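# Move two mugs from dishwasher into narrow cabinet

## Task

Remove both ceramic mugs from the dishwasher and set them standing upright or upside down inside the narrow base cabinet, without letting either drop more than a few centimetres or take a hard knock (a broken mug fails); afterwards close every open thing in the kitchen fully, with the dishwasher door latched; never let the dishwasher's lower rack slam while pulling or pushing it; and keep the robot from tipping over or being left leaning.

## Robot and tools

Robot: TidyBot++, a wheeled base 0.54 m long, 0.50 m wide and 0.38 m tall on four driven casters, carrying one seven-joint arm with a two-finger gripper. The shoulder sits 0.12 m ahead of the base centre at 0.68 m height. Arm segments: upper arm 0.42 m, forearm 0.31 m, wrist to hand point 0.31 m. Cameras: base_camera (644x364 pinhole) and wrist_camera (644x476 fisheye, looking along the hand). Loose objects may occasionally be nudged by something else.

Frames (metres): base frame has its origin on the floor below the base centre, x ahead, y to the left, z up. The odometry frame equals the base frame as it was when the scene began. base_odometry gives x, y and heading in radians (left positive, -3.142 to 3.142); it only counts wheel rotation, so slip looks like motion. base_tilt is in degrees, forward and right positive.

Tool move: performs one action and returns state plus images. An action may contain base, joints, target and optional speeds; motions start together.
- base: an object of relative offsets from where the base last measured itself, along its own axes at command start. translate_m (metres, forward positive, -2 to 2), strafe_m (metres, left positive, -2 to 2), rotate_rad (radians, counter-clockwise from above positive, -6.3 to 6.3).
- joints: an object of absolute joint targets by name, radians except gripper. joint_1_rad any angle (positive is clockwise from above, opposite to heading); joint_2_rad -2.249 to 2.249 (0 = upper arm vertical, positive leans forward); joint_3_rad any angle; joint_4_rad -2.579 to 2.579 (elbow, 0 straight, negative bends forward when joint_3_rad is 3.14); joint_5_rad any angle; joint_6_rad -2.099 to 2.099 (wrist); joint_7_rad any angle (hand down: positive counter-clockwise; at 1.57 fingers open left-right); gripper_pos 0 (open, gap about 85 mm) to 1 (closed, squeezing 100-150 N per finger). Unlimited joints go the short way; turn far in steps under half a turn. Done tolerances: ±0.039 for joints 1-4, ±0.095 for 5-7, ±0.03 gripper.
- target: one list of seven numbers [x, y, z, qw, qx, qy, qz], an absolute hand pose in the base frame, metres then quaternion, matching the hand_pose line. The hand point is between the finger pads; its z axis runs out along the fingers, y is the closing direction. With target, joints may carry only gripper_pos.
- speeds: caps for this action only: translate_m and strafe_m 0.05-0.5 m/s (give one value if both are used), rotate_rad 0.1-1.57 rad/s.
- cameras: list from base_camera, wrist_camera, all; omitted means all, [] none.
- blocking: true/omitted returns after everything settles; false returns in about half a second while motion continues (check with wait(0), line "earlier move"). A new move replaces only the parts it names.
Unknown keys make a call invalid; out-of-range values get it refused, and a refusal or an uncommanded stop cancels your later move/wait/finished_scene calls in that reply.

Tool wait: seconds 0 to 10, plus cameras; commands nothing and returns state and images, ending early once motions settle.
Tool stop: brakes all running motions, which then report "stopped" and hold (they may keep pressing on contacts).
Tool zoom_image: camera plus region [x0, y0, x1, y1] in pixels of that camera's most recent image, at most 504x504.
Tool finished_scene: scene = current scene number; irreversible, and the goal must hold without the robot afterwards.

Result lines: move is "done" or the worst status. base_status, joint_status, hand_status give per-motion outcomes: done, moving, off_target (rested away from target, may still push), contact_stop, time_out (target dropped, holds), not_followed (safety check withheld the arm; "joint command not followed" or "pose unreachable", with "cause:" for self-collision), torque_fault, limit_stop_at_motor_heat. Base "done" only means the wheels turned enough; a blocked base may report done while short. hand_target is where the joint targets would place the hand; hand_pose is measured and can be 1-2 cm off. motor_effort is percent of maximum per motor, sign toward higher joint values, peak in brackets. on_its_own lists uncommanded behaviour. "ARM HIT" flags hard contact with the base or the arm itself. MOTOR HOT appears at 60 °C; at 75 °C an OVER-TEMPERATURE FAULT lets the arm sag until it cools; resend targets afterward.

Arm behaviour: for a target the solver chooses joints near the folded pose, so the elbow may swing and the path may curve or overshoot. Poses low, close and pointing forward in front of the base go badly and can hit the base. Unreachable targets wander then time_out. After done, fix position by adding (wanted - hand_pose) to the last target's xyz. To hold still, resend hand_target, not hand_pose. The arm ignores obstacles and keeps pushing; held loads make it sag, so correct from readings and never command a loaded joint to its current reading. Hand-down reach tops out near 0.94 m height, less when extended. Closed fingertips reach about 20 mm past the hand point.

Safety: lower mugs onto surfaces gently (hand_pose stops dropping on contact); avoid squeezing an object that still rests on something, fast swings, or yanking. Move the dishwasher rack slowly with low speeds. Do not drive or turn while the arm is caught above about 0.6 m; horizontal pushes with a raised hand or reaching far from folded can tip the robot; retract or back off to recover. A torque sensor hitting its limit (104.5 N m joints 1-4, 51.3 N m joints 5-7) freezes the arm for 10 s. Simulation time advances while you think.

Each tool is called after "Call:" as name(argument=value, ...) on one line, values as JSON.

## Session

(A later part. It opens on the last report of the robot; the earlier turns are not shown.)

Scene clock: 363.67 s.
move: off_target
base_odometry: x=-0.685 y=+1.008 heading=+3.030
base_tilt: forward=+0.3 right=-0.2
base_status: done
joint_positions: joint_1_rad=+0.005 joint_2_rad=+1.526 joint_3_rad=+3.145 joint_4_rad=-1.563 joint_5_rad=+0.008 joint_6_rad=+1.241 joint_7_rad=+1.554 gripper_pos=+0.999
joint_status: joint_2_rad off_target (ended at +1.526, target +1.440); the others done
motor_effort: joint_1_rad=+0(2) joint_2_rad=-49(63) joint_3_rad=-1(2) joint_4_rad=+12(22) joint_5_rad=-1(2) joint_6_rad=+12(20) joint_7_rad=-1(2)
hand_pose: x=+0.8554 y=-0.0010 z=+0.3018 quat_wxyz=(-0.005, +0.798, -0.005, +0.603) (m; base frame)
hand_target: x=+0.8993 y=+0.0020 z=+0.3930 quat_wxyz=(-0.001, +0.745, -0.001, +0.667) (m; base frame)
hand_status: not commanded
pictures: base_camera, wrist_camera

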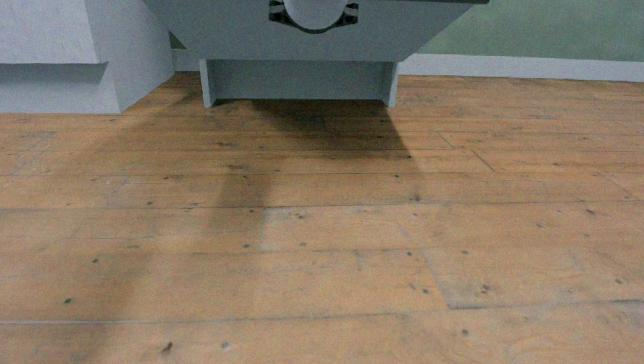

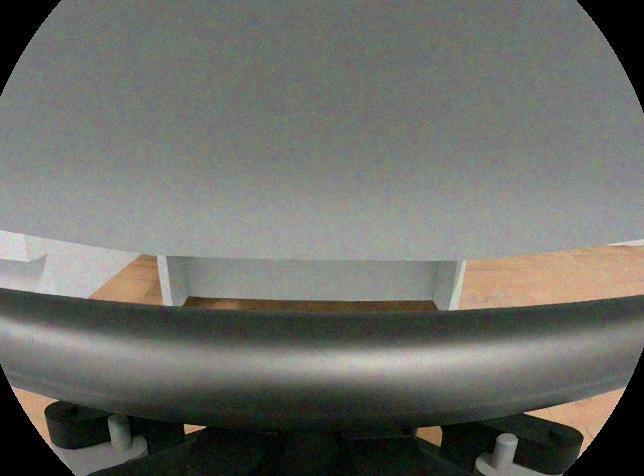

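Call:
move(joints={"joint_2_rad":1.27,"joint_4_rad":-1.64,"joint_6_rad":1.10})

Call:
move(joints={"joint_2_rad":1.10,"joint_4_rad":-1.72,"joint_6_rad":0.90})

Call:
move(joints={"joint_2_rad":0.96,"joint_4_rad":-1.69,"joint_6_rad":0.62})

Scene clock: 365.80 s.
move: off_target
base_odometry: x=-0.685 y=+1.008 heading=+3.030
base_tilt: forward=+0.3 right=-0.2
base_status: not commanded
joint_positions: joint_1_rad=+0.004 joint_2_rad=+1.358 joint_3_rad=+3.145 joint_4_rad=-1.649 joint_5_rad=+0.008 joint_6_rad=+1.106 joint_7_rad=+1.554 gripper_pos=+0.999
joint_status: joint_2_rad off_target (ended at +1.358, target +1.270); the others done
motor_effort: joint_1_rad=+1(3) joint_2_rad=-50(56) joint_3_rad=+0(2) joint_4_rad=+12(14) joint_5_rad=-2(3) joint_6_rad=+12(16) joint_7_rad=-1(1)
hand_pose: x=+0.8670 y=-0.0008 z=+0.3580 quat_wxyz=(-0.004, +0.814, -0.004, +0.581) (m; base frame)
hand_target: x=+0.8954 y=+0.0021 z=+0.4268 quat_wxyz=(-0.001, +0.786, -0.001, +0.618) (m; base frame)
hand_status: not commanded
pictures: base_camera, wrist_camera

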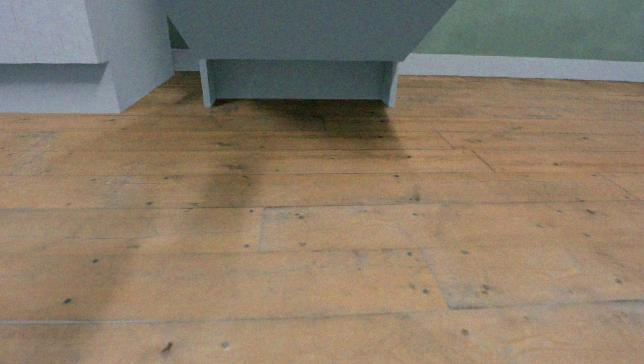

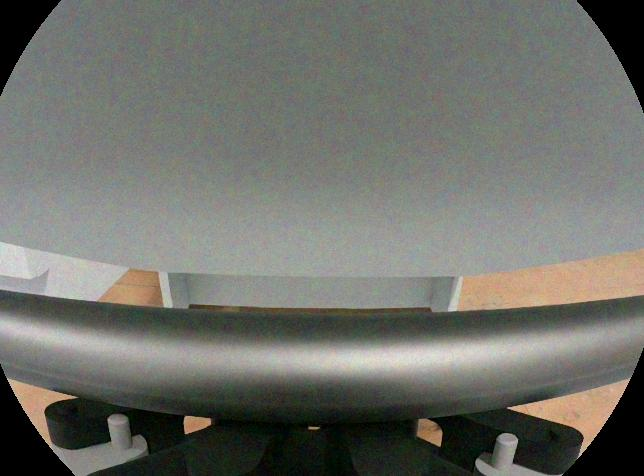

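Scene clock: 367.10 s.
move: off_target
base_odometry: x=-0.685 y=+1.008 heading=+3.030
base_tilt: forward=+0.3 right=-0.2
base_status: not commanded
joint_positions: joint_1_rad=+0.004 joint_2_rad=+1.194 joint_3_rad=+3.145 joint_4_rad=-1.726 joint_5_rad=+0.008 joint_6_rad=+0.908 joint_7_rad=+1.554 gripper_pos=+0.999
joint_status: joint_2_rad off_target (ended at +1.194, target +1.100); the others done
motor_effort: joint_1_rad=+0(1) joint_2_rad=-50(55) joint_3_rad=-1(1) joint_4_rad=+13(15) joint_5_rad=-1(2) joint_6_rad=+12(16) joint_7_rad=-1(1)
hand_pose: x=+0.8609 y=-0.0012 z=+0.3972 quat_wxyz=(-0.003, +0.845, -0.005, +0.535) (m; base frame)
hand_target: x=+0.8858 y=+0.0022 z=+0.4679 quat_wxyz=(-0.001, +0.819, +0.000, +0.574) (m; base frame)
hand_status: not commanded
pictures: base_camera, wrist_camera

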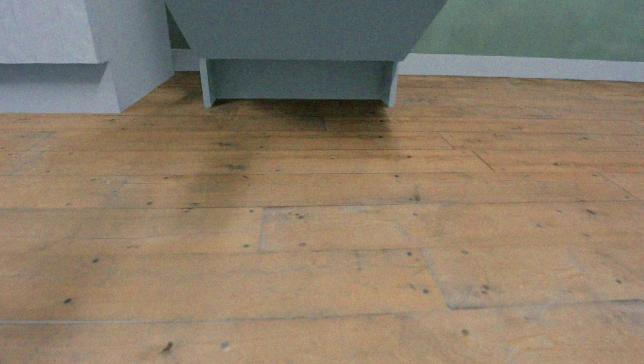

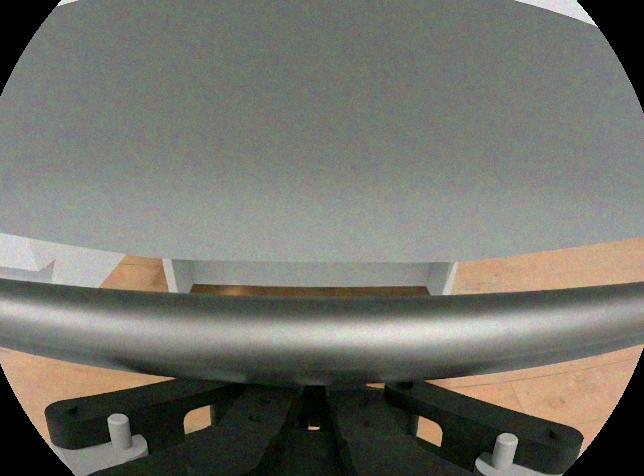

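Scene clock: 368.27 s.
move: off_target
base_odometry: x=-0.686 y=+1.008 heading=+3.030
base_tilt: forward=+0.3 right=-0.2
base_status: not commanded
joint_positions: joint_1_rad=+0.004 joint_2_rad=+1.058 joint_3_rad=+3.145 joint_4_rad=-1.726 joint_5_rad=+0.008 joint_6_rad=+0.630 joint_7_rad=+1.554 gripper_pos=+0.999
joint_status: joint_2_rad off_target (ended at +1.058, target +0.960); the others done
motor_effort: joint_1_rad=+0(1) joint_2_rad=-50(53) joint_3_rad=-1(1) joint_4_rad=+15(18) joint_5_rad=-1(1) joint_6_rad=+12(14) joint_7_rad=-1(1)
hand_pose: x=+0.8557 y=-0.0019 z=+0.4225 quat_wxyz=(-0.002, +0.880, -0.005, +0.474) (m; base frame)
hand_target: x=+0.8911 y=+0.0023 z=+0.5080 quat_wxyz=(-0.001, +0.849, +0.000, +0.528) (m; base frame)
hand_status: not commanded
pictures: base_camera, wrist_camera

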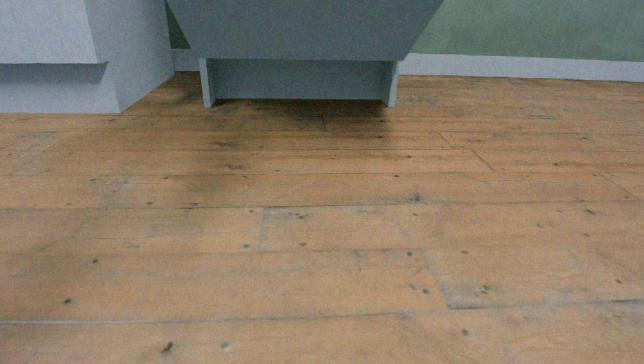

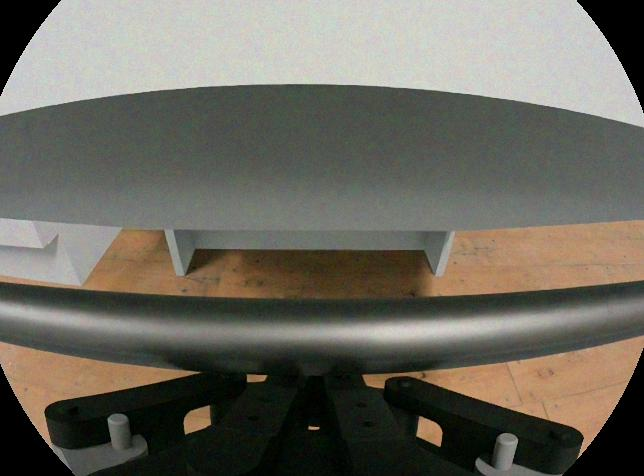

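Call:
move(base={"translate_m":0.035}, speeds={"translate_m":0.08})

Call:
move(base={"translate_m":0.03}, speeds={"translate_m":0.08}, joints={"joint_2_rad":0.81,"joint_4_rad":-1.62,"joint_6_rad":0.30})

Scene clock: 370.20 s.
move: done
base_odometry: x=-0.720 y=+1.012 heading=+3.030
base_tilt: forward=+0.3 right=-0.2
base_status: done
joint_positions: joint_1_rad=+0.004 joint_2_rad=+1.052 joint_3_rad=+3.145 joint_4_rad=-1.735 joint_5_rad=+0.008 joint_6_rad=+0.614 joint_7_rad=+1.554 gripper_pos=+0.999
joint_status: not commanded
motor_effort: joint_1_rad=+1(2) joint_2_rad=-49(51) joint_3_rad=+0(1) joint_4_rad=+16(23) joint_5_rad=-2(2) joint_6_rad=+13(14) joint_7_rad=-1(1)
hand_pose: x=+0.8499 y=-0.0019 z=+0.4189 quat_wxyz=(-0.002, +0.885, -0.005, +0.465) (m; base frame)
hand_target: x=+0.8911 y=+0.0023 z=+0.5080 quat_wxyz=(-0.001, +0.849, +0.000, +0.528) (m; base frame)
hand_status: not commanded
pictures: base_camera, wrist_camera

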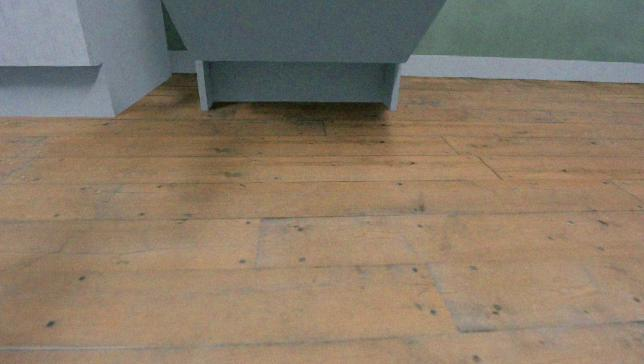

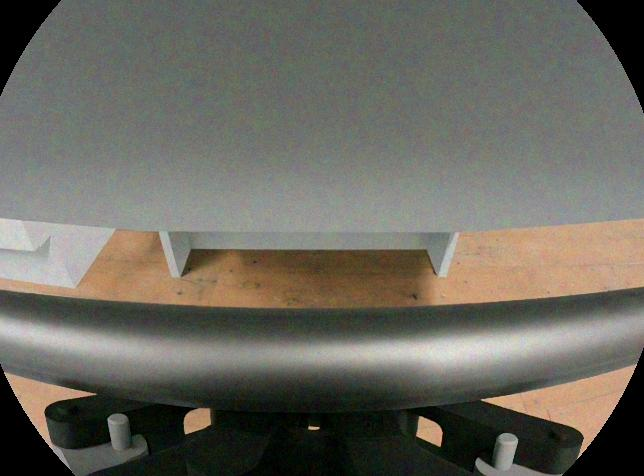

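Scene clock: 371.40 s.
move: off_target
base_odometry: x=-0.750 y=+1.015 heading=+3.030
base_tilt: forward=+0.3 right=-0.2
base_status: done
joint_positions: joint_1_rad=+0.003 joint_2_rad=+0.886 joint_3_rad=+3.144 joint_4_rad=-1.661 joint_5_rad=+0.008 joint_6_rad=+0.324 joint_7_rad=+1.554 gripper_pos=+0.999
joint_status: joint_2_rad off_target (ended at +0.886, target +0.810); joint_4_rad off_target (ended at -1.661, target -1.620); the others done
motor_effort: joint_1_rad=+0(2) joint_2_rad=-46(52) joint_3_rad=-1(1) joint_4_rad=+18(24) joint_5_rad=-1(2) joint_6_rad=+10(14) joint_7_rad=+0(1)
hand_pose: x=+0.8684 y=-0.0021 z=+0.4984 quat_wxyz=(-0.001, +0.896, -0.005, +0.443) (m; base frame)
hand_target: x=+0.8929 y=+0.0023 z=+0.5687 quat_wxyz=(-0.001, +0.875, +0.000, +0.485) (m; base frame)
hand_status: not commanded
pictures: base_camera, wrist_camera

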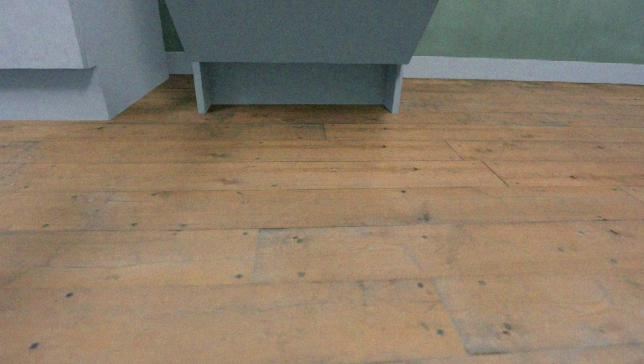

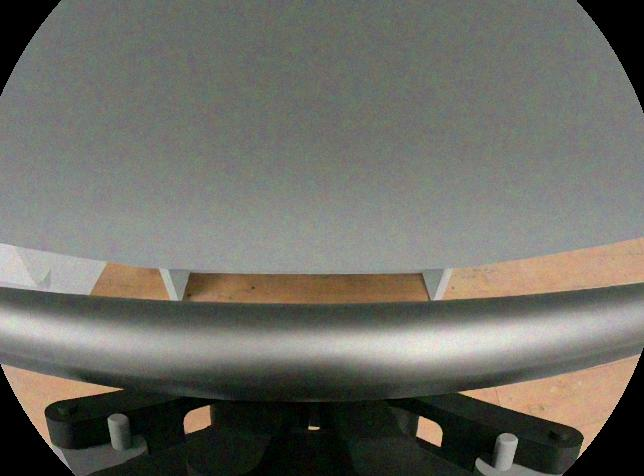

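Good. Continue.

Call:
move(base={"translate_m":0.06}, speeds={"translate_m":0.08})

Call:
move(base={"translate_m":0.05}, speeds={"translate_m":0.08}, joints={"joint_2_rad":0.71,"joint_4_rad":-1.55,"joint_6_rad":0.06})

Call:
move(base={"translate_m":0.06}, speeds={"translate_m":0.08}, joints={"joint_2_rad":0.60,"joint_4_rad":-1.46,"joint_6_rad":-0.26})

Scene clock: 373.93 s.
move: done
base_odometry: x=-0.810 y=+1.022 heading=+3.030
base_tilt: forward=+0.3 right=-0.2
base_status: done
joint_positions: joint_1_rad=+0.003 joint_2_rad=+0.876 joint_3_rad=+3.144 joint_4_rad=-1.661 joint_5_rad=+0.008 joint_6_rad=+0.296 joint_7_rad=+1.554 gripper_pos=+0.999
joint_status: not commanded
motor_effort: joint_1_rad=+1(3) joint_2_rad=-48(52) joint_3_rad=+0(2) joint_4_rad=+19(31) joint_5_rad=-1(2) joint_6_rad=+11(14) joint_7_rad=-1(1)
hand_pose: x=+0.8651 y=-0.0017 z=+0.4995 quat_wxyz=(-0.001, +0.900, -0.005, +0.435) (m; base frame)
hand_target: x=+0.8929 y=+0.0023 z=+0.5687 quat_wxyz=(-0.001, +0.875, +0.000, +0.485) (m; base frame)
hand_status: not commanded
pictures: base_camera, wrist_camera

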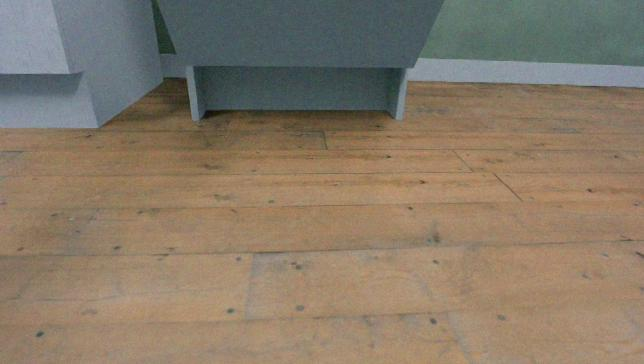

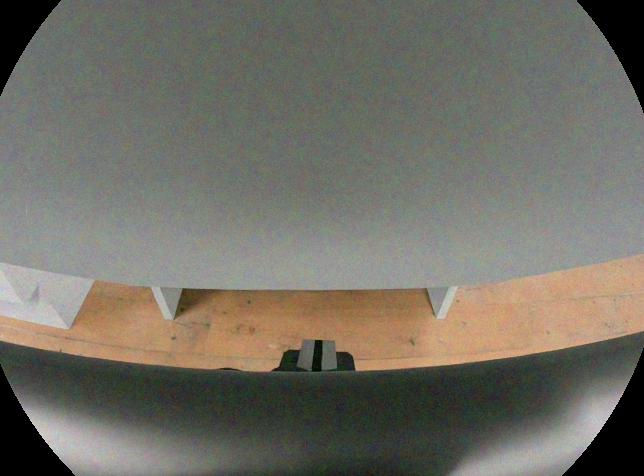

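Scene clock: 375.10 s.
move: off_target
base_odometry: x=-0.860 y=+1.028 heading=+3.030
base_tilt: forward=+0.3 right=-0.2
base_status: done
joint_positions: joint_1_rad=-0.001 joint_2_rad=+0.781 joint_3_rad=+3.143 joint_4_rad=-1.596 joint_5_rad=+0.008 joint_6_rad=+0.078 joint_7_rad=+1.554 gripper_pos=+0.999
joint_status: joint_2_rad off_target (ended at +0.781, target +0.710); joint_4_rad off_target (ended at -1.596, target -1.550); the others done
motor_effort: joint_1_rad=+1(5) joint_2_rad=-47(51) joint_3_rad=+0(3) joint_4_rad=+21(28) joint_5_rad=-1(2) joint_6_rad=+10(13) joint_7_rad=-1(1)
hand_pose: x=+0.8653 y=+0.0014 z=+0.5466 quat_wxyz=(-0.002, +0.913, -0.004, +0.409) (m; base frame)
hand_target: x=+0.8875 y=+0.0023 z=+0.6178 quat_wxyz=(-0.001, +0.891, +0.000, +0.454) (m; base frame)
hand_status: not commanded
pictures: base_camera, wrist_camera

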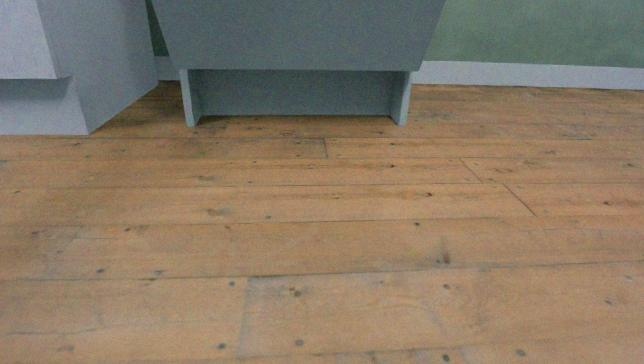

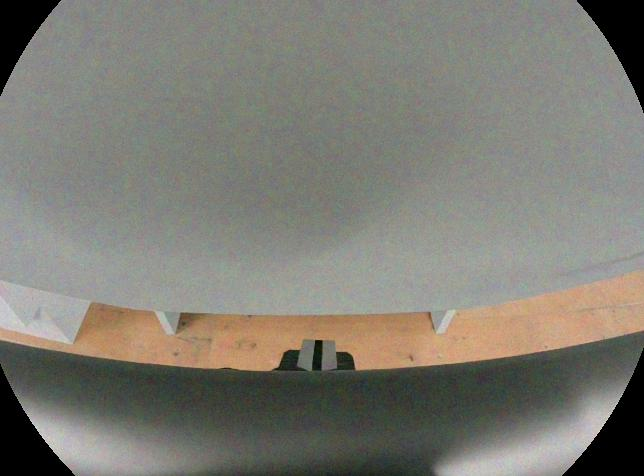

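Scene clock: 376.37 s.
move: off_target
base_odometry: x=-0.920 y=+1.034 heading=+3.029
base_tilt: forward=+0.3 right=-0.2
base_status: done
joint_positions: joint_1_rad=-0.002 joint_2_rad=+0.699 joint_3_rad=+3.142 joint_4_rad=-1.515 joint_5_rad=+0.008 joint_6_rad=-0.244 joint_7_rad=+1.554 gripper_pos=+0.999
joint_status: joint_2_rad off_target (ended at +0.699, target +0.600); joint_4_rad off_target (ended at -1.515, target -1.460); the others done
motor_effort: joint_1_rad=+0(5) joint_2_rad=-50(53) joint_3_rad=-1(3) joint_4_rad=+24(26) joint_5_rad=-1(1) joint_6_rad=+9(11) joint_7_rad=-1(1)
hand_pose: x=+0.8377 y=+0.0022 z=+0.5739 quat_wxyz=(-0.001, +0.942, -0.004, +0.335) (m; base frame)
hand_target: x=+0.8620 y=+0.0023 z=+0.6694 quat_wxyz=(-0.001, +0.917, +0.000, +0.399) (m; base frame)
hand_status: not commanded
pictures: base_camera, wrist_camera

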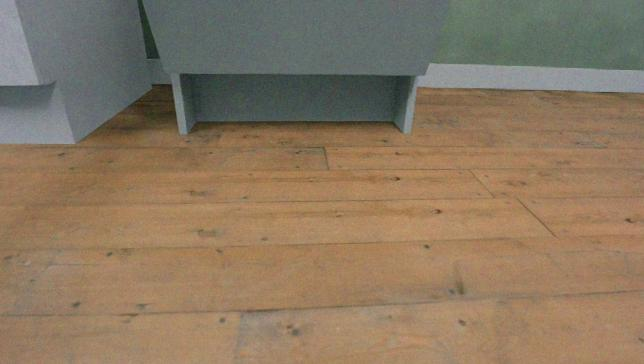

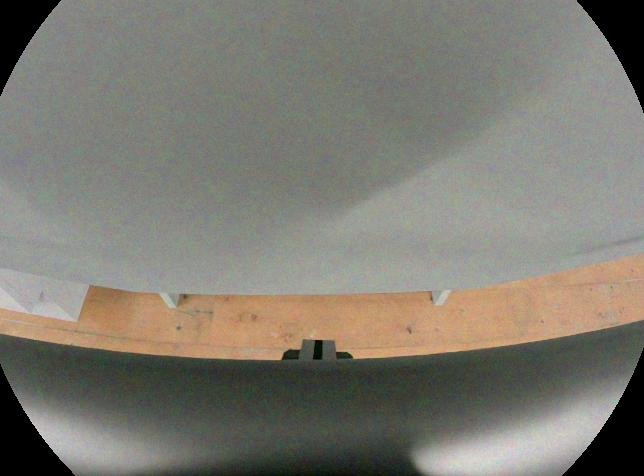

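Call:
move(base={"translate_m":0.05}, speeds={"translate_m":0.08}, joints={"joint_2_rad":0.56,"joint_4_rad":-1.32,"joint_6_rad":-0.54})

Call:
move(base={"translate_m":0.05}, speeds={"translate_m":0.08}, joints={"joint_2_rad":0.52,"joint_4_rad":-1.17,"joint_6_rad":-0.82})

Scene clock: 379.53 s.
move: off_target
base_odometry: x=-0.970 y=+1.040 heading=+3.029
base_tilt: forward=+0.3 right=-0.2
base_status: done
joint_positions: joint_1_rad=-0.003 joint_2_rad=+0.633 joint_3_rad=+3.141 joint_4_rad=-1.377 joint_5_rad=+0.008 joint_6_rad=-0.530 joint_7_rad=+1.554 gripper_pos=+0.999
joint_status: joint_2_rad off_target (ended at +0.633, target +0.560); joint_4_rad off_target (ended at -1.377, target -1.320); the others done
motor_effort: joint_1_rad=+0(5) joint_2_rad=-45(53) joint_3_rad=-1(3) joint_4_rad=+25(28) joint_5_rad=-1(1) joint_6_rad=+10(11) joint_7_rad=-1(1)
hand_pose: x=+0.8286 y=+0.0029 z=+0.6311 quat_wxyz=(+0.000, +0.955, -0.004, +0.297) (m; base frame)
hand_target: x=+0.8476 y=+0.0023 z=+0.7090 quat_wxyz=(-0.001, +0.936, +0.000, +0.353) (m; base frame)
hand_status: not commanded
pictures: base_camera, wrist_camera

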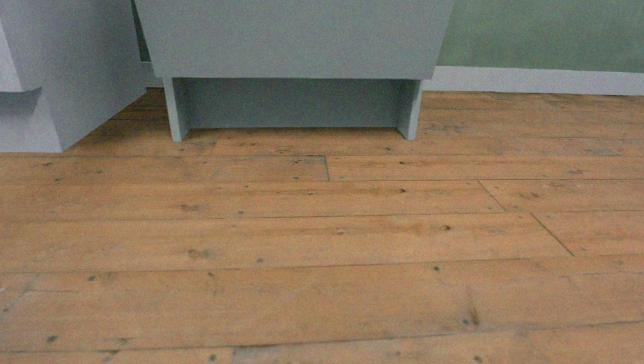

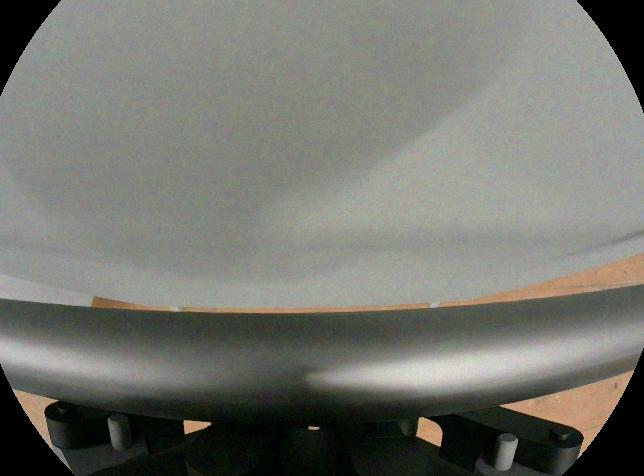

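Scene clock: 380.77 s.
move: off_target
base_odometry: x=-1.019 y=+1.046 heading=+3.029
base_tilt: forward=+0.3 right=-0.2
base_status: done
joint_positions: joint_1_rad=-0.003 joint_2_rad=+0.592 joint_3_rad=+3.140 joint_4_rad=-1.219 joint_5_rad=+0.008 joint_6_rad=-0.804 joint_7_rad=+1.554 gripper_pos=+0.999
joint_status: joint_2_rad off_target (ended at +0.592, target +0.520); joint_4_rad off_target (ended at -1.219, target -1.170); the others done
motor_effort: joint_1_rad=-1(3) joint_2_rad=-43(48) joint_3_rad=-1(2) joint_4_rad=+25(29) joint_5_rad=-1(1) joint_6_rad=+8(12) joint_7_rad=-1(1)
hand_pose: x=+0.8156 y=+0.0029 z=+0.6873 quat_wxyz=(+0.000, +0.965, -0.004, +0.261) (m; base frame)
hand_target: x=+0.8240 y=+0.0022 z=+0.7583 quat_wxyz=(-0.001, +0.951, +0.000, +0.311) (m; base frame)
hand_status: not commanded
pictures: base_camera, wrist_camera

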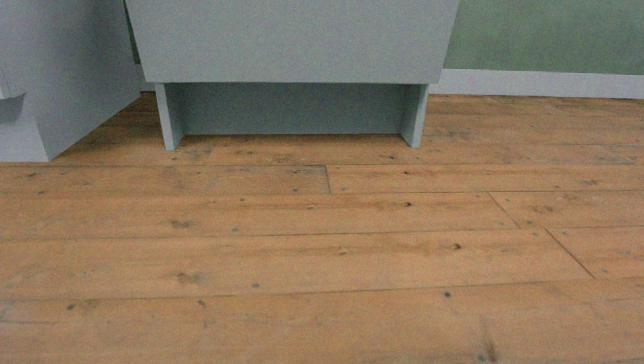

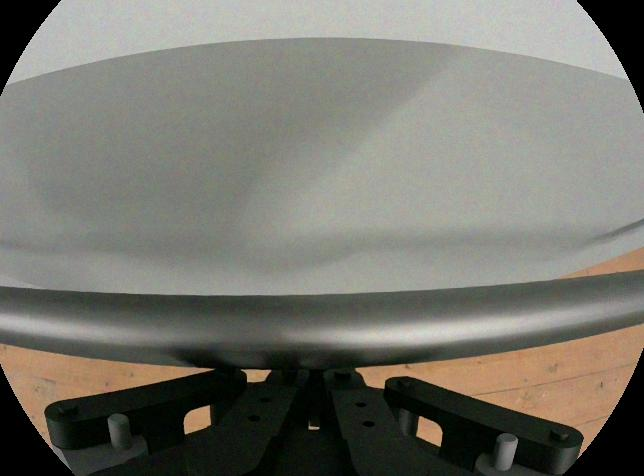

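Call:
move(base={"translate_m":0.08}, speeds={"translate_m":0.08})

Call:
move(base={"translate_m":0.06}, speeds={"translate_m":0.07})

Scene clock: 383.00 s.
move: done
base_odometry: x=-1.099 y=+1.055 heading=+3.029
base_tilt: forward=+0.3 right=-0.2
base_status: done
joint_positions: joint_1_rad=-0.004 joint_2_rad=+0.569 joint_3_rad=+3.139 joint_4_rad=-1.213 joint_5_rad=+0.008 joint_6_rad=-0.827 joint_7_rad=+1.554 gripper_pos=+0.999
joint_status: not commanded
motor_effort: joint_1_rad=-1(3) joint_2_rad=-41(44) joint_3_rad=-1(3) joint_4_rad=+24(28) joint_5_rad=-1(1) joint_6_rad=+8(11) joint_7_rad=-1(1)
hand_pose: x=+0.8109 y=+0.0034 z=+0.7016 quat_wxyz=(+0.000, +0.965, -0.004, +0.263) (m; base frame)
hand_target: x=+0.8240 y=+0.0022 z=+0.7583 quat_wxyz=(-0.001, +0.951, +0.000, +0.311) (m; base frame)
hand_status: not commanded
pictures: base_camera, wrist_camera

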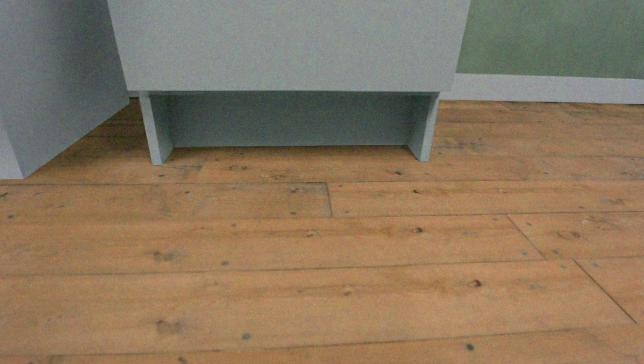

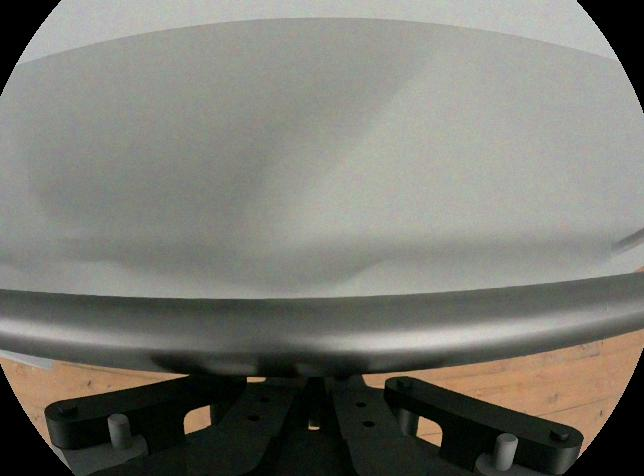

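Scene clock: 384.33 s.
move: done
base_odometry: x=-1.159 y=+1.062 heading=+3.029
base_tilt: forward=+0.3 right=-0.2
base_status: done
joint_positions: joint_1_rad=-0.004 joint_2_rad=+0.547 joint_3_rad=+3.139 joint_4_rad=-1.220 joint_5_rad=+0.008 joint_6_rad=-0.892 joint_7_rad=+1.554 gripper_pos=+0.999
joint_status: not commanded
motor_effort: joint_1_rad=+3(4) joint_2_rad=-36(42) joint_3_rad=+2(4) joint_4_rad=+30(32) joint_5_rad=+0(1) joint_6_rad=+16(19) joint_7_rad=-1(2)
hand_pose: x=+0.7907 y=+0.0036 z=+0.7045 quat_wxyz=(+0.000, +0.971, -0.004, +0.239) (m; base frame)
hand_target: x=+0.8240 y=+0.0022 z=+0.7583 quat_wxyz=(-0.001, +0.951, +0.000, +0.311) (m; base frame)
hand_status: not commanded
pictures: base_camera, wrist_camera

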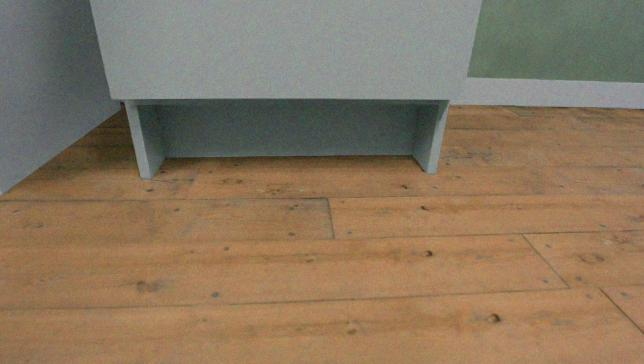

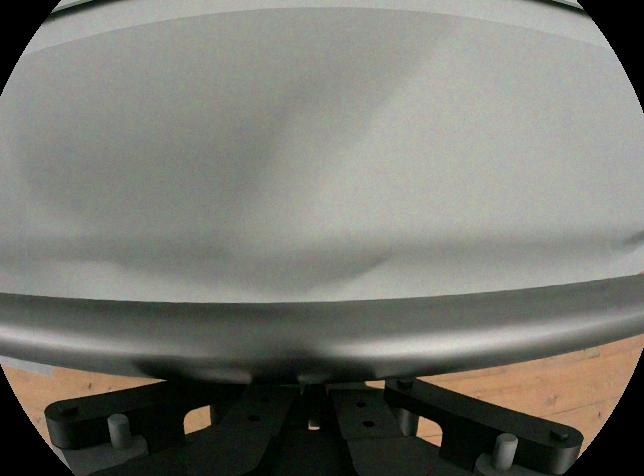

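Call:
move(base={"translate_m":0.05}, speeds={"translate_m":0.06})

Call:
move(base={"translate_m":0.03}, speeds={"translate_m":0.06})

Scene clock: 386.77 s.
move: done
base_odometry: x=-1.208 y=+1.067 heading=+3.028
base_tilt: forward=+0.2 right=-0.2
base_status: done
joint_positions: joint_1_rad=-0.004 joint_2_rad=+0.496 joint_3_rad=+3.138 joint_4_rad=-1.264 joint_5_rad=+0.008 joint_6_rad=-0.995 joint_7_rad=+1.554 gripper_pos=+0.999
joint_status: not commanded
motor_effort: joint_1_rad=+3(4) joint_2_rad=-27(38) joint_3_rad=+4(4) joint_4_rad=+40(41) joint_5_rad=+1(1) joint_6_rad=+30(34) joint_7_rad=-2(2)
hand_pose: x=+0.7456 y=+0.0038 z=+0.7045 quat_wxyz=(+0.000, +0.981, -0.003, +0.192) (m; base frame)
hand_target: x=+0.8240 y=+0.0022 z=+0.7583 quat_wxyz=(-0.001, +0.951, +0.000, +0.311) (m; base frame)
hand_status: not commanded
pictures: base_camera, wrist_camera

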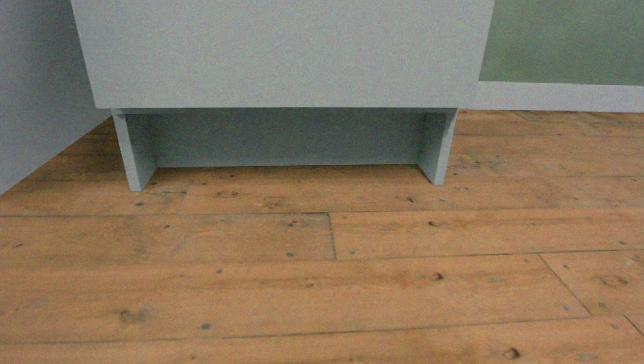

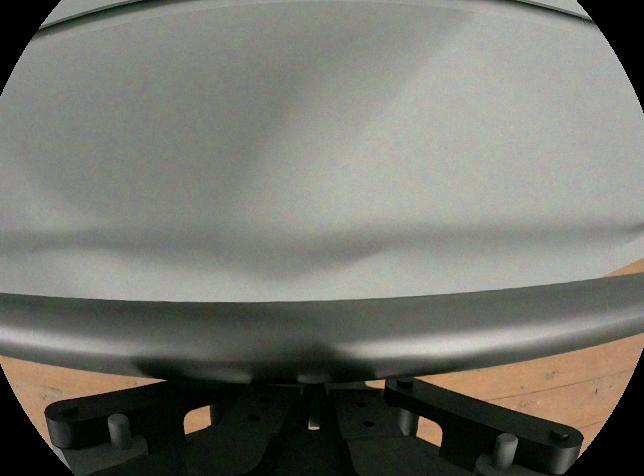

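Scene clock: 387.67 s.
move: done
base_odometry: x=-1.237 y=+1.070 heading=+3.028
base_tilt: forward=+0.2 right=-0.2
base_status: done
joint_positions: joint_1_rad=-0.004 joint_2_rad=+0.464 joint_3_rad=+3.137 joint_4_rad=-1.295 joint_5_rad=+0.008 joint_6_rad=-1.063 joint_7_rad=+1.554 gripper_pos=+0.999
joint_status: not commanded
motor_effort: joint_1_rad=+4(4) joint_2_rad=-21(29) joint_3_rad=+4(5) joint_4_rad=+46(47) joint_5_rad=+1(1) joint_6_rad=+39(44) joint_7_rad=-3(3)
hand_pose: x=+0.7141 y=+0.0039 z=+0.7038 quat_wxyz=(+0.001, +0.987, -0.003, +0.159) (m; base frame)
hand_target: x=+0.8240 y=+0.0022 z=+0.7583 quat_wxyz=(-0.001, +0.951, +0.000, +0.311) (m; base frame)
hand_status: not commanded
pictures: base_camera, wrist_camera

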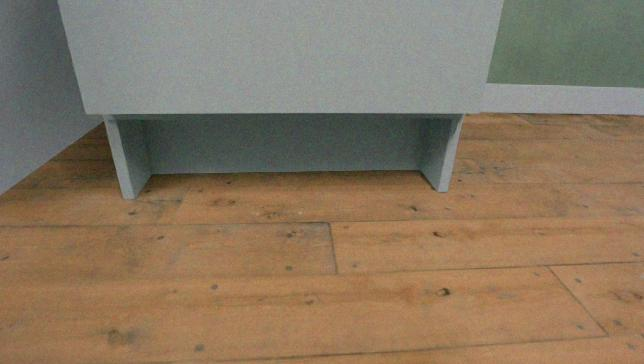

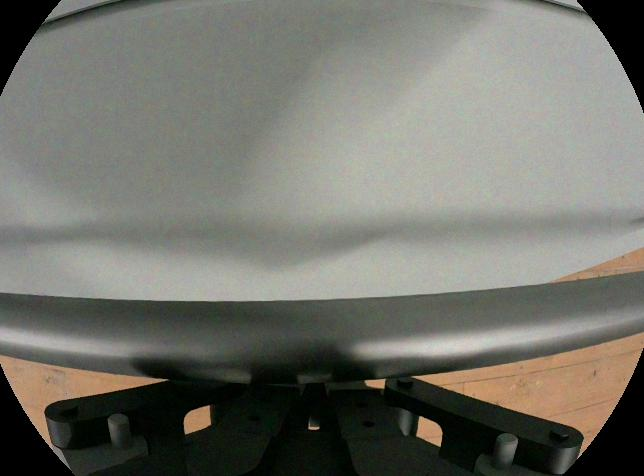

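Call:
move(base={"translate_m":0.02}, speeds={"translate_m":0.06})

Call:
move(base={"translate_m":-0.14}, speeds={"translate_m":0.07})

Scene clock: 389.47 s.
move: done
base_odometry: x=-1.256 y=+1.073 heading=+3.028
base_tilt: forward=+0.2 right=-0.2
base_status: done
joint_positions: joint_1_rad=-0.004 joint_2_rad=+0.445 joint_3_rad=+3.137 joint_4_rad=-1.313 joint_5_rad=+0.008 joint_6_rad=-1.107 joint_7_rad=+1.554 gripper_pos=+0.999
joint_status: not commanded
motor_effort: joint_1_rad=+1(4) joint_2_rad=-16(23) joint_3_rad=+2(4) joint_4_rad=+49(50) joint_5_rad=-1(2) joint_6_rad=+45(50) joint_7_rad=-3(3)
hand_pose: x=+0.6939 y=+0.0036 z=+0.7035 quat_wxyz=(+0.001, +0.990, -0.003, +0.138) (m; base frame)
hand_target: x=+0.8240 y=+0.0022 z=+0.7583 quat_wxyz=(-0.001, +0.951, +0.000, +0.311) (m; base frame)
hand_status: not commanded
pictures: base_camera, wrist_camera

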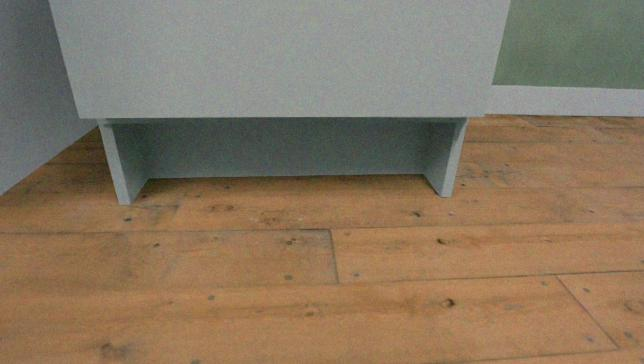

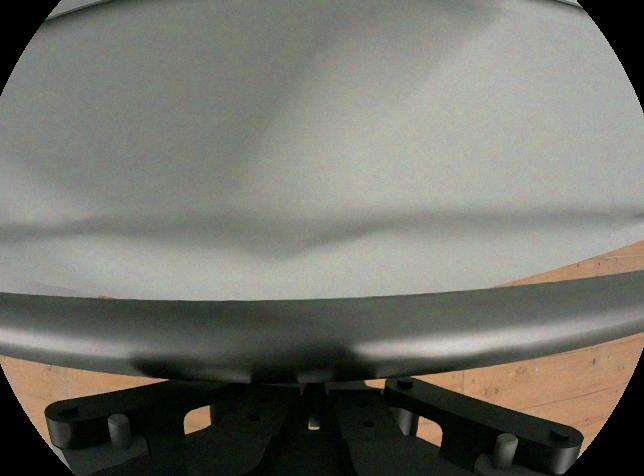

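Scene clock: 391.97 s.
move: done
base_odometry: x=-1.116 y=+1.057 heading=+3.029
base_tilt: forward=+0.3 right=-0.2
base_status: done
joint_positions: joint_1_rad=-0.004 joint_2_rad=+0.545 joint_3_rad=+3.137 joint_4_rad=-1.188 joint_5_rad=+0.008 joint_6_rad=-0.849 joint_7_rad=+1.554 gripper_pos=+0.999
joint_status: not commanded
on_its_own: joint_4_rad moved +0.125 to your old target -1.170
motor_effort: joint_1_rad=+0(2) joint_2_rad=-37(43) joint_3_rad=-1(3) joint_4_rad=+20(47) joint_5_rad=-1(2) joint_6_rad=+5(45) joint_7_rad=+0(3)
hand_pose: x=+0.8125 y=+0.0047 z=+0.7273 quat_wxyz=(-0.001, +0.961, -0.003, +0.276) (m; base frame)
hand_target: x=+0.8240 y=+0.0022 z=+0.7583 quat_wxyz=(-0.001, +0.951, +0.000, +0.311) (m; base frame)
hand_status: not commanded
pictures: base_camera, wrist_camera

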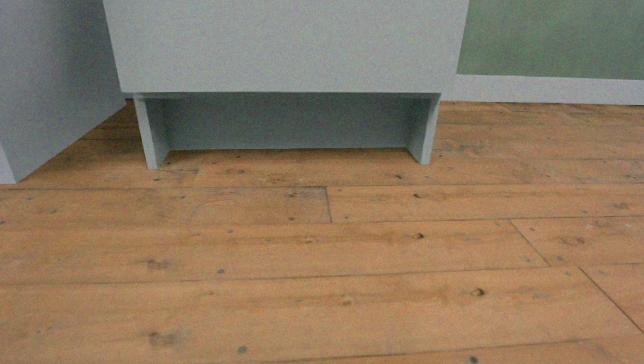

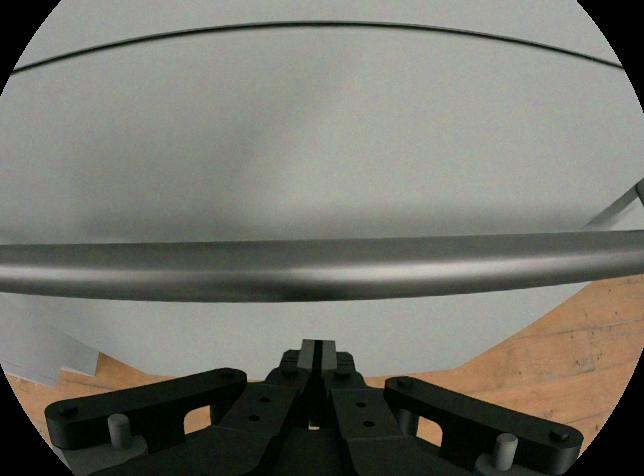

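Call:
move(base={"translate_m":-0.5}, cameras=[])

Call:
move(joints={"joint_1_rad":0,"joint_2_rad":-0.2,"joint_3_rad":3.14,"joint_4_rad":-1.9,"joint_5_rad":0,"joint_6_rad":-0.1,"joint_7_rad":1.57})

Scene clock: 395.43 s.
move: done
base_odometry: x=-0.619 y=+1.000 heading=+3.029
base_tilt: forward=+0.3 right=-0.2
base_status: done
joint_positions: joint_1_rad=-0.004 joint_2_rad=+0.543 joint_3_rad=+3.137 joint_4_rad=-1.188 joint_5_rad=+0.008 joint_6_rad=-0.849 joint_7_rad=+1.554 gripper_pos=+0.999
joint_status: not commanded
motor_effort: joint_1_rad=+0(1) joint_2_rad=-37(41) joint_3_rad=-1(1) joint_4_rad=+20(21) joint_5_rad=+0(1) joint_6_rad=+5(6) joint_7_rad=+0(1)
hand_pose: x=+0.8126 y=+0.0047 z=+0.7288 quat_wxyz=(-0.001, +0.961, -0.003, +0.278) (m; base frame)
hand_target: x=+0.8240 y=+0.0022 z=+0.7583 quat_wxyz=(-0.001, +0.951, +0.000, +0.311) (m; base frame)
hand_status: not commanded
pictures: none
No camera images: "cameras" was empty.

Scene clock: 397.77 s.
move: done
base_odometry: x=-0.619 y=+1.000 heading=+3.029
base_tilt: forward=+0.3 right=-0.2
base_status: not commanded
joint_positions: joint_1_rad=-0.004 joint_2_rad=-0.169 joint_3_rad=+3.137 joint_4_rad=-1.880 joint_5_rad=+0.008 joint_6_rad=-0.141 joint_7_rad=+1.554 gripper_pos=+0.999
joint_status: all done
motor_effort: joint_1_rad=+0(1) joint_2_rad=-15(40) joint_3_rad=+0(1) joint_4_rad=+23(24) joint_5_rad=-1(2) joint_6_rad=+8(9) joint_7_rad=+0(1)
hand_pose: x=+0.6585 y=+0.0057 z=+0.9665 quat_wxyz=(-0.004, +0.799, +0.000, +0.601) (m; base frame)
hand_target: x=+0.6503 y=+0.0023 z=+0.9830 quat_wxyz=(-0.001, +0.783, +0.000, +0.622) (m; base frame)
hand_status: not commanded
pictures: base_camera, wrist_camera

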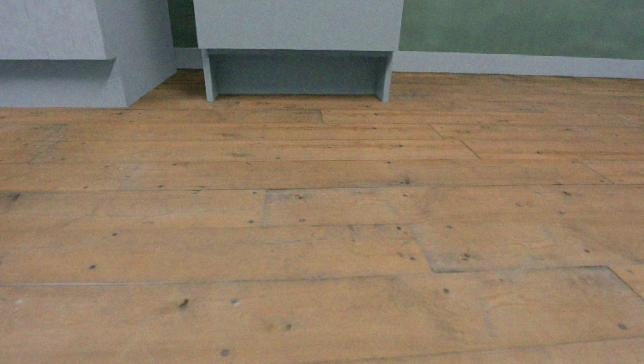

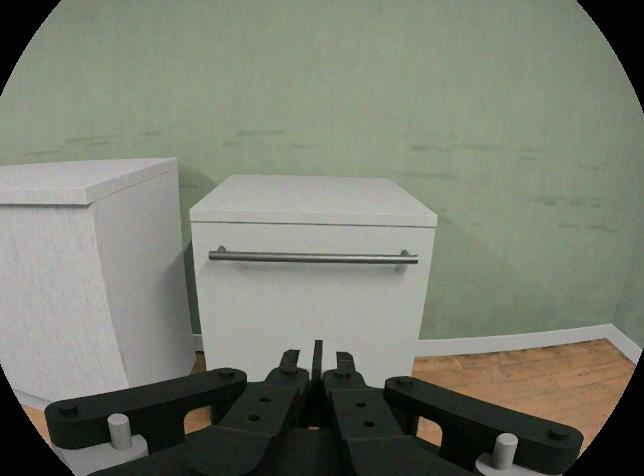

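Call:
move(base={"translate_m":-0.43,"strafe_m":0.115,"rotate_rad":-1.595}, joints={"joint_1_rad":0,"joint_2_rad":0.177,"joint_4_rad":-1.9,"joint_6_rad":-0.3})

Scene clock: 402.93 s.
move: done
base_odometry: x=-0.205 y=+0.838 heading=+1.433
base_tilt: forward=+0.3 right=-0.2
base_status: done
joint_positions: joint_1_rad=+0.000 joint_2_rad=+0.178 joint_3_rad=+3.139 joint_4_rad=-1.886 joint_5_rad=+0.008 joint_6_rad=-0.260 joint_7_rad=+1.554 gripper_pos=+0.999
joint_status: all done
motor_effort: joint_1_rad=+0(4) joint_2_rad=-24(28) joint_3_rad=+0(4) joint_4_rad=+19(23) joint_5_rad=+0(1) joint_6_rad=+7(9) joint_7_rad=+0(1)
hand_pose: x=+0.6974 y=+0.0018 z=+0.7341 quat_wxyz=(-0.001, +0.918, -0.004, +0.397) (m; base frame)
hand_target: x=+0.6835 y=+0.0022 z=+0.7189 quat_wxyz=(-0.001, +0.928, +0.000, +0.373) (m; base frame)
hand_status: not commanded
pictures: base_camera, wrist_camera

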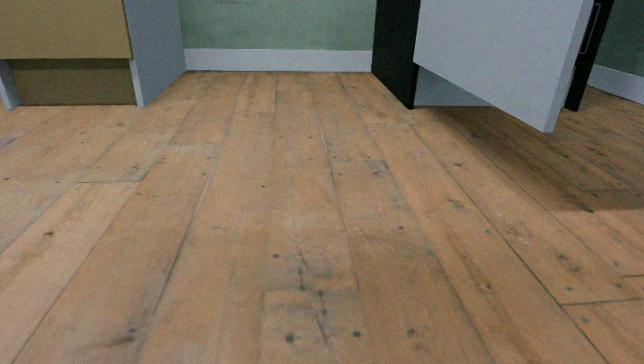

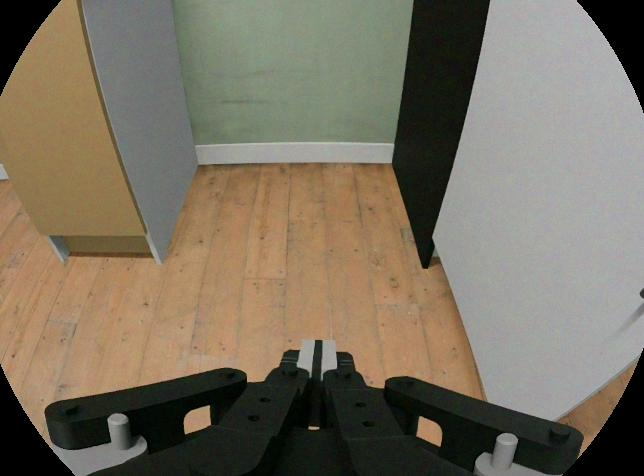

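Call:
zoom_image(camera="base_camera", region=[440, 0, 644, 150])

Scaled by 2.471.

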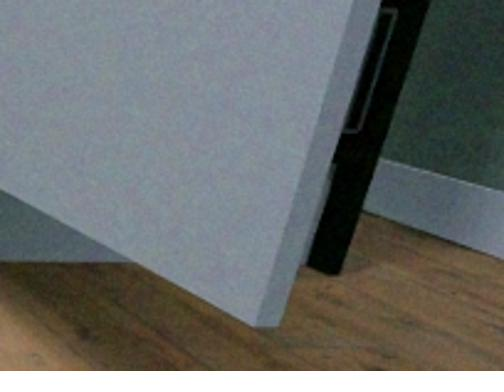

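Call:
move(joints={"joint_1_rad":0,"joint_2_rad":0.6,"joint_4_rad":-2.2,"joint_6_rad":0.7}, cameras=[])

Call:
move(base={"translate_m":0.14,"strafe_m":-0.03}, joints={"joint_1_rad":0,"joint_2_rad":1.11,"joint_4_rad":-1.886,"joint_6_rad":1.0})

Scene clock: 410.77 s.
move: done
base_odometry: x=-0.205 y=+0.838 heading=+1.433
base_tilt: forward=+0.3 right=-0.2
base_status: not commanded
joint_positions: joint_1_rad=+0.000 joint_2_rad=+0.594 joint_3_rad=+3.139 joint_4_rad=-2.180 joint_5_rad=+0.008 joint_6_rad=+0.659 joint_7_rad=+1.554 gripper_pos=+0.999
joint_status: all done
motor_effort: joint_1_rad=+0(1) joint_2_rad=-30(32) joint_3_rad=-1(1) joint_4_rad=+11(19) joint_5_rad=-1(1) joint_6_rad=+7(9) joint_7_rad=+0(1)
hand_pose: x=+0.7338 y=+0.0039 z=+0.5762 quat_wxyz=(-0.006, +0.871, -0.003, +0.491) (m; base frame)
hand_target: x=+0.7306 y=+0.0022 z=+0.5757 quat_wxyz=(-0.001, +0.867, +0.000, +0.498) (m; base frame)
hand_status: not commanded
pictures: none
No camera images: "cameras" was empty.

Scene clock: 412.73 s.
move: done
base_odometry: x=-0.156 y=+0.972 heading=+1.433
base_tilt: forward=+0.3 right=-0.2
base_status: done
joint_positions: joint_1_rad=+0.000 joint_2_rad=+1.109 joint_3_rad=+3.139 joint_4_rad=-1.910 joint_5_rad=+0.008 joint_6_rad=+0.960 joint_7_rad=+1.554 gripper_pos=+0.999
joint_status: all done
motor_effort: joint_1_rad=+0(1) joint_2_rad=-39(41) joint_3_rad=-1(1) joint_4_rad=+7(13) joint_5_rad=-1(1) joint_6_rad=+8(9) joint_7_rad=-1(1)
hand_pose: x=+0.8091 y=+0.0044 z=+0.4113 quat_wxyz=(-0.007, +0.857, -0.004, +0.515) (m; base frame)
hand_target: x=+0.8251 y=+0.0022 z=+0.4295 quat_wxyz=(-0.001, +0.840, +0.000, +0.542) (m; base frame)
hand_status: not commanded
pictures: base_camera, wrist_camera

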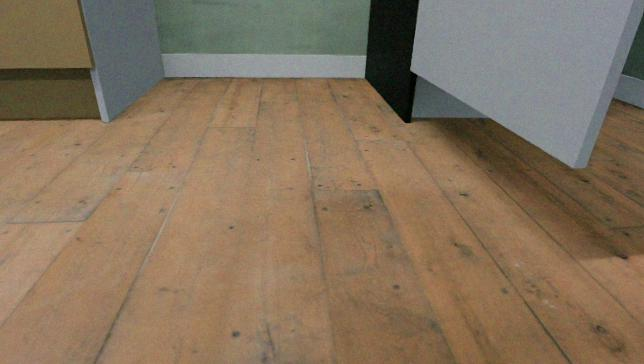

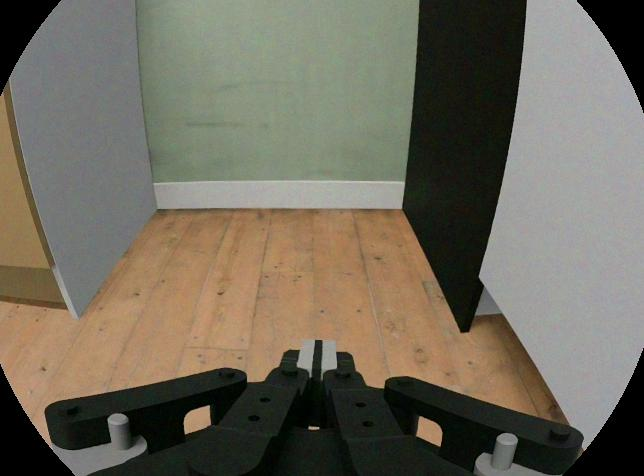

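Call:
move(base={"translate_m":0.066,"strafe_m":-0.41}, speeds={"strafe_m":0.13})

Scene clock: 417.77 s.
move: done
base_odometry: x=+0.259 y=+0.981 heading=+1.433
base_tilt: forward=+0.3 right=-0.2
base_status: done
joint_positions: joint_1_rad=-0.002 joint_2_rad=+1.109 joint_3_rad=+3.137 joint_4_rad=-1.908 joint_5_rad=+0.009 joint_6_rad=+0.963 joint_7_rad=+1.554 gripper_pos=+0.999
joint_status: not commanded
motor_effort: joint_1_rad=+0(7) joint_2_rad=-39(39) joint_3_rad=-1(5) joint_4_rad=+7(9) joint_5_rad=-1(4) joint_6_rad=+8(9) joint_7_rad=+0(1)
hand_pose: x=+0.8103 y=+0.0080 z=+0.4126 quat_wxyz=(-0.009, +0.856, -0.002, +0.517) (m; base frame)
hand_target: x=+0.8251 y=+0.0022 z=+0.4295 quat_wxyz=(-0.001, +0.840, +0.000, +0.542) (m; base frame)
hand_status: not commanded
pictures: base_camera, wrist_camera

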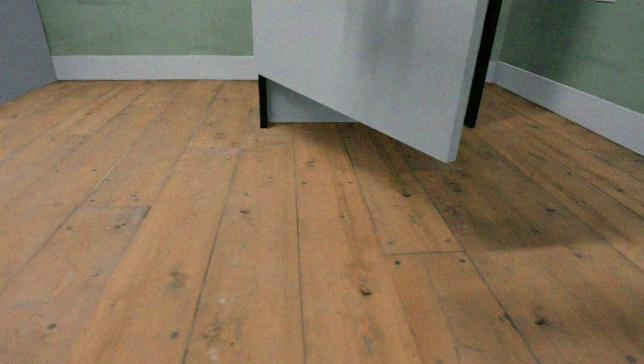

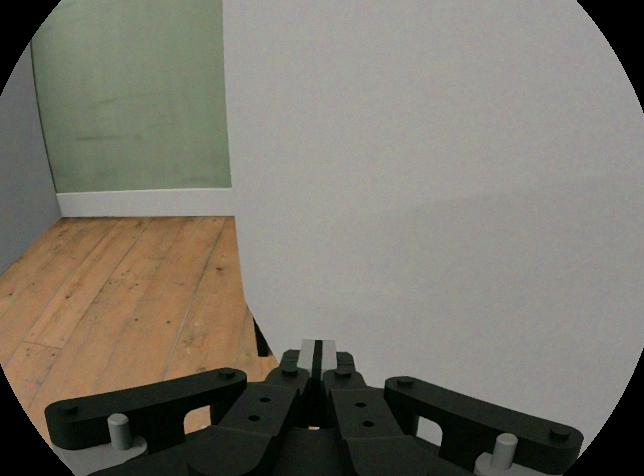

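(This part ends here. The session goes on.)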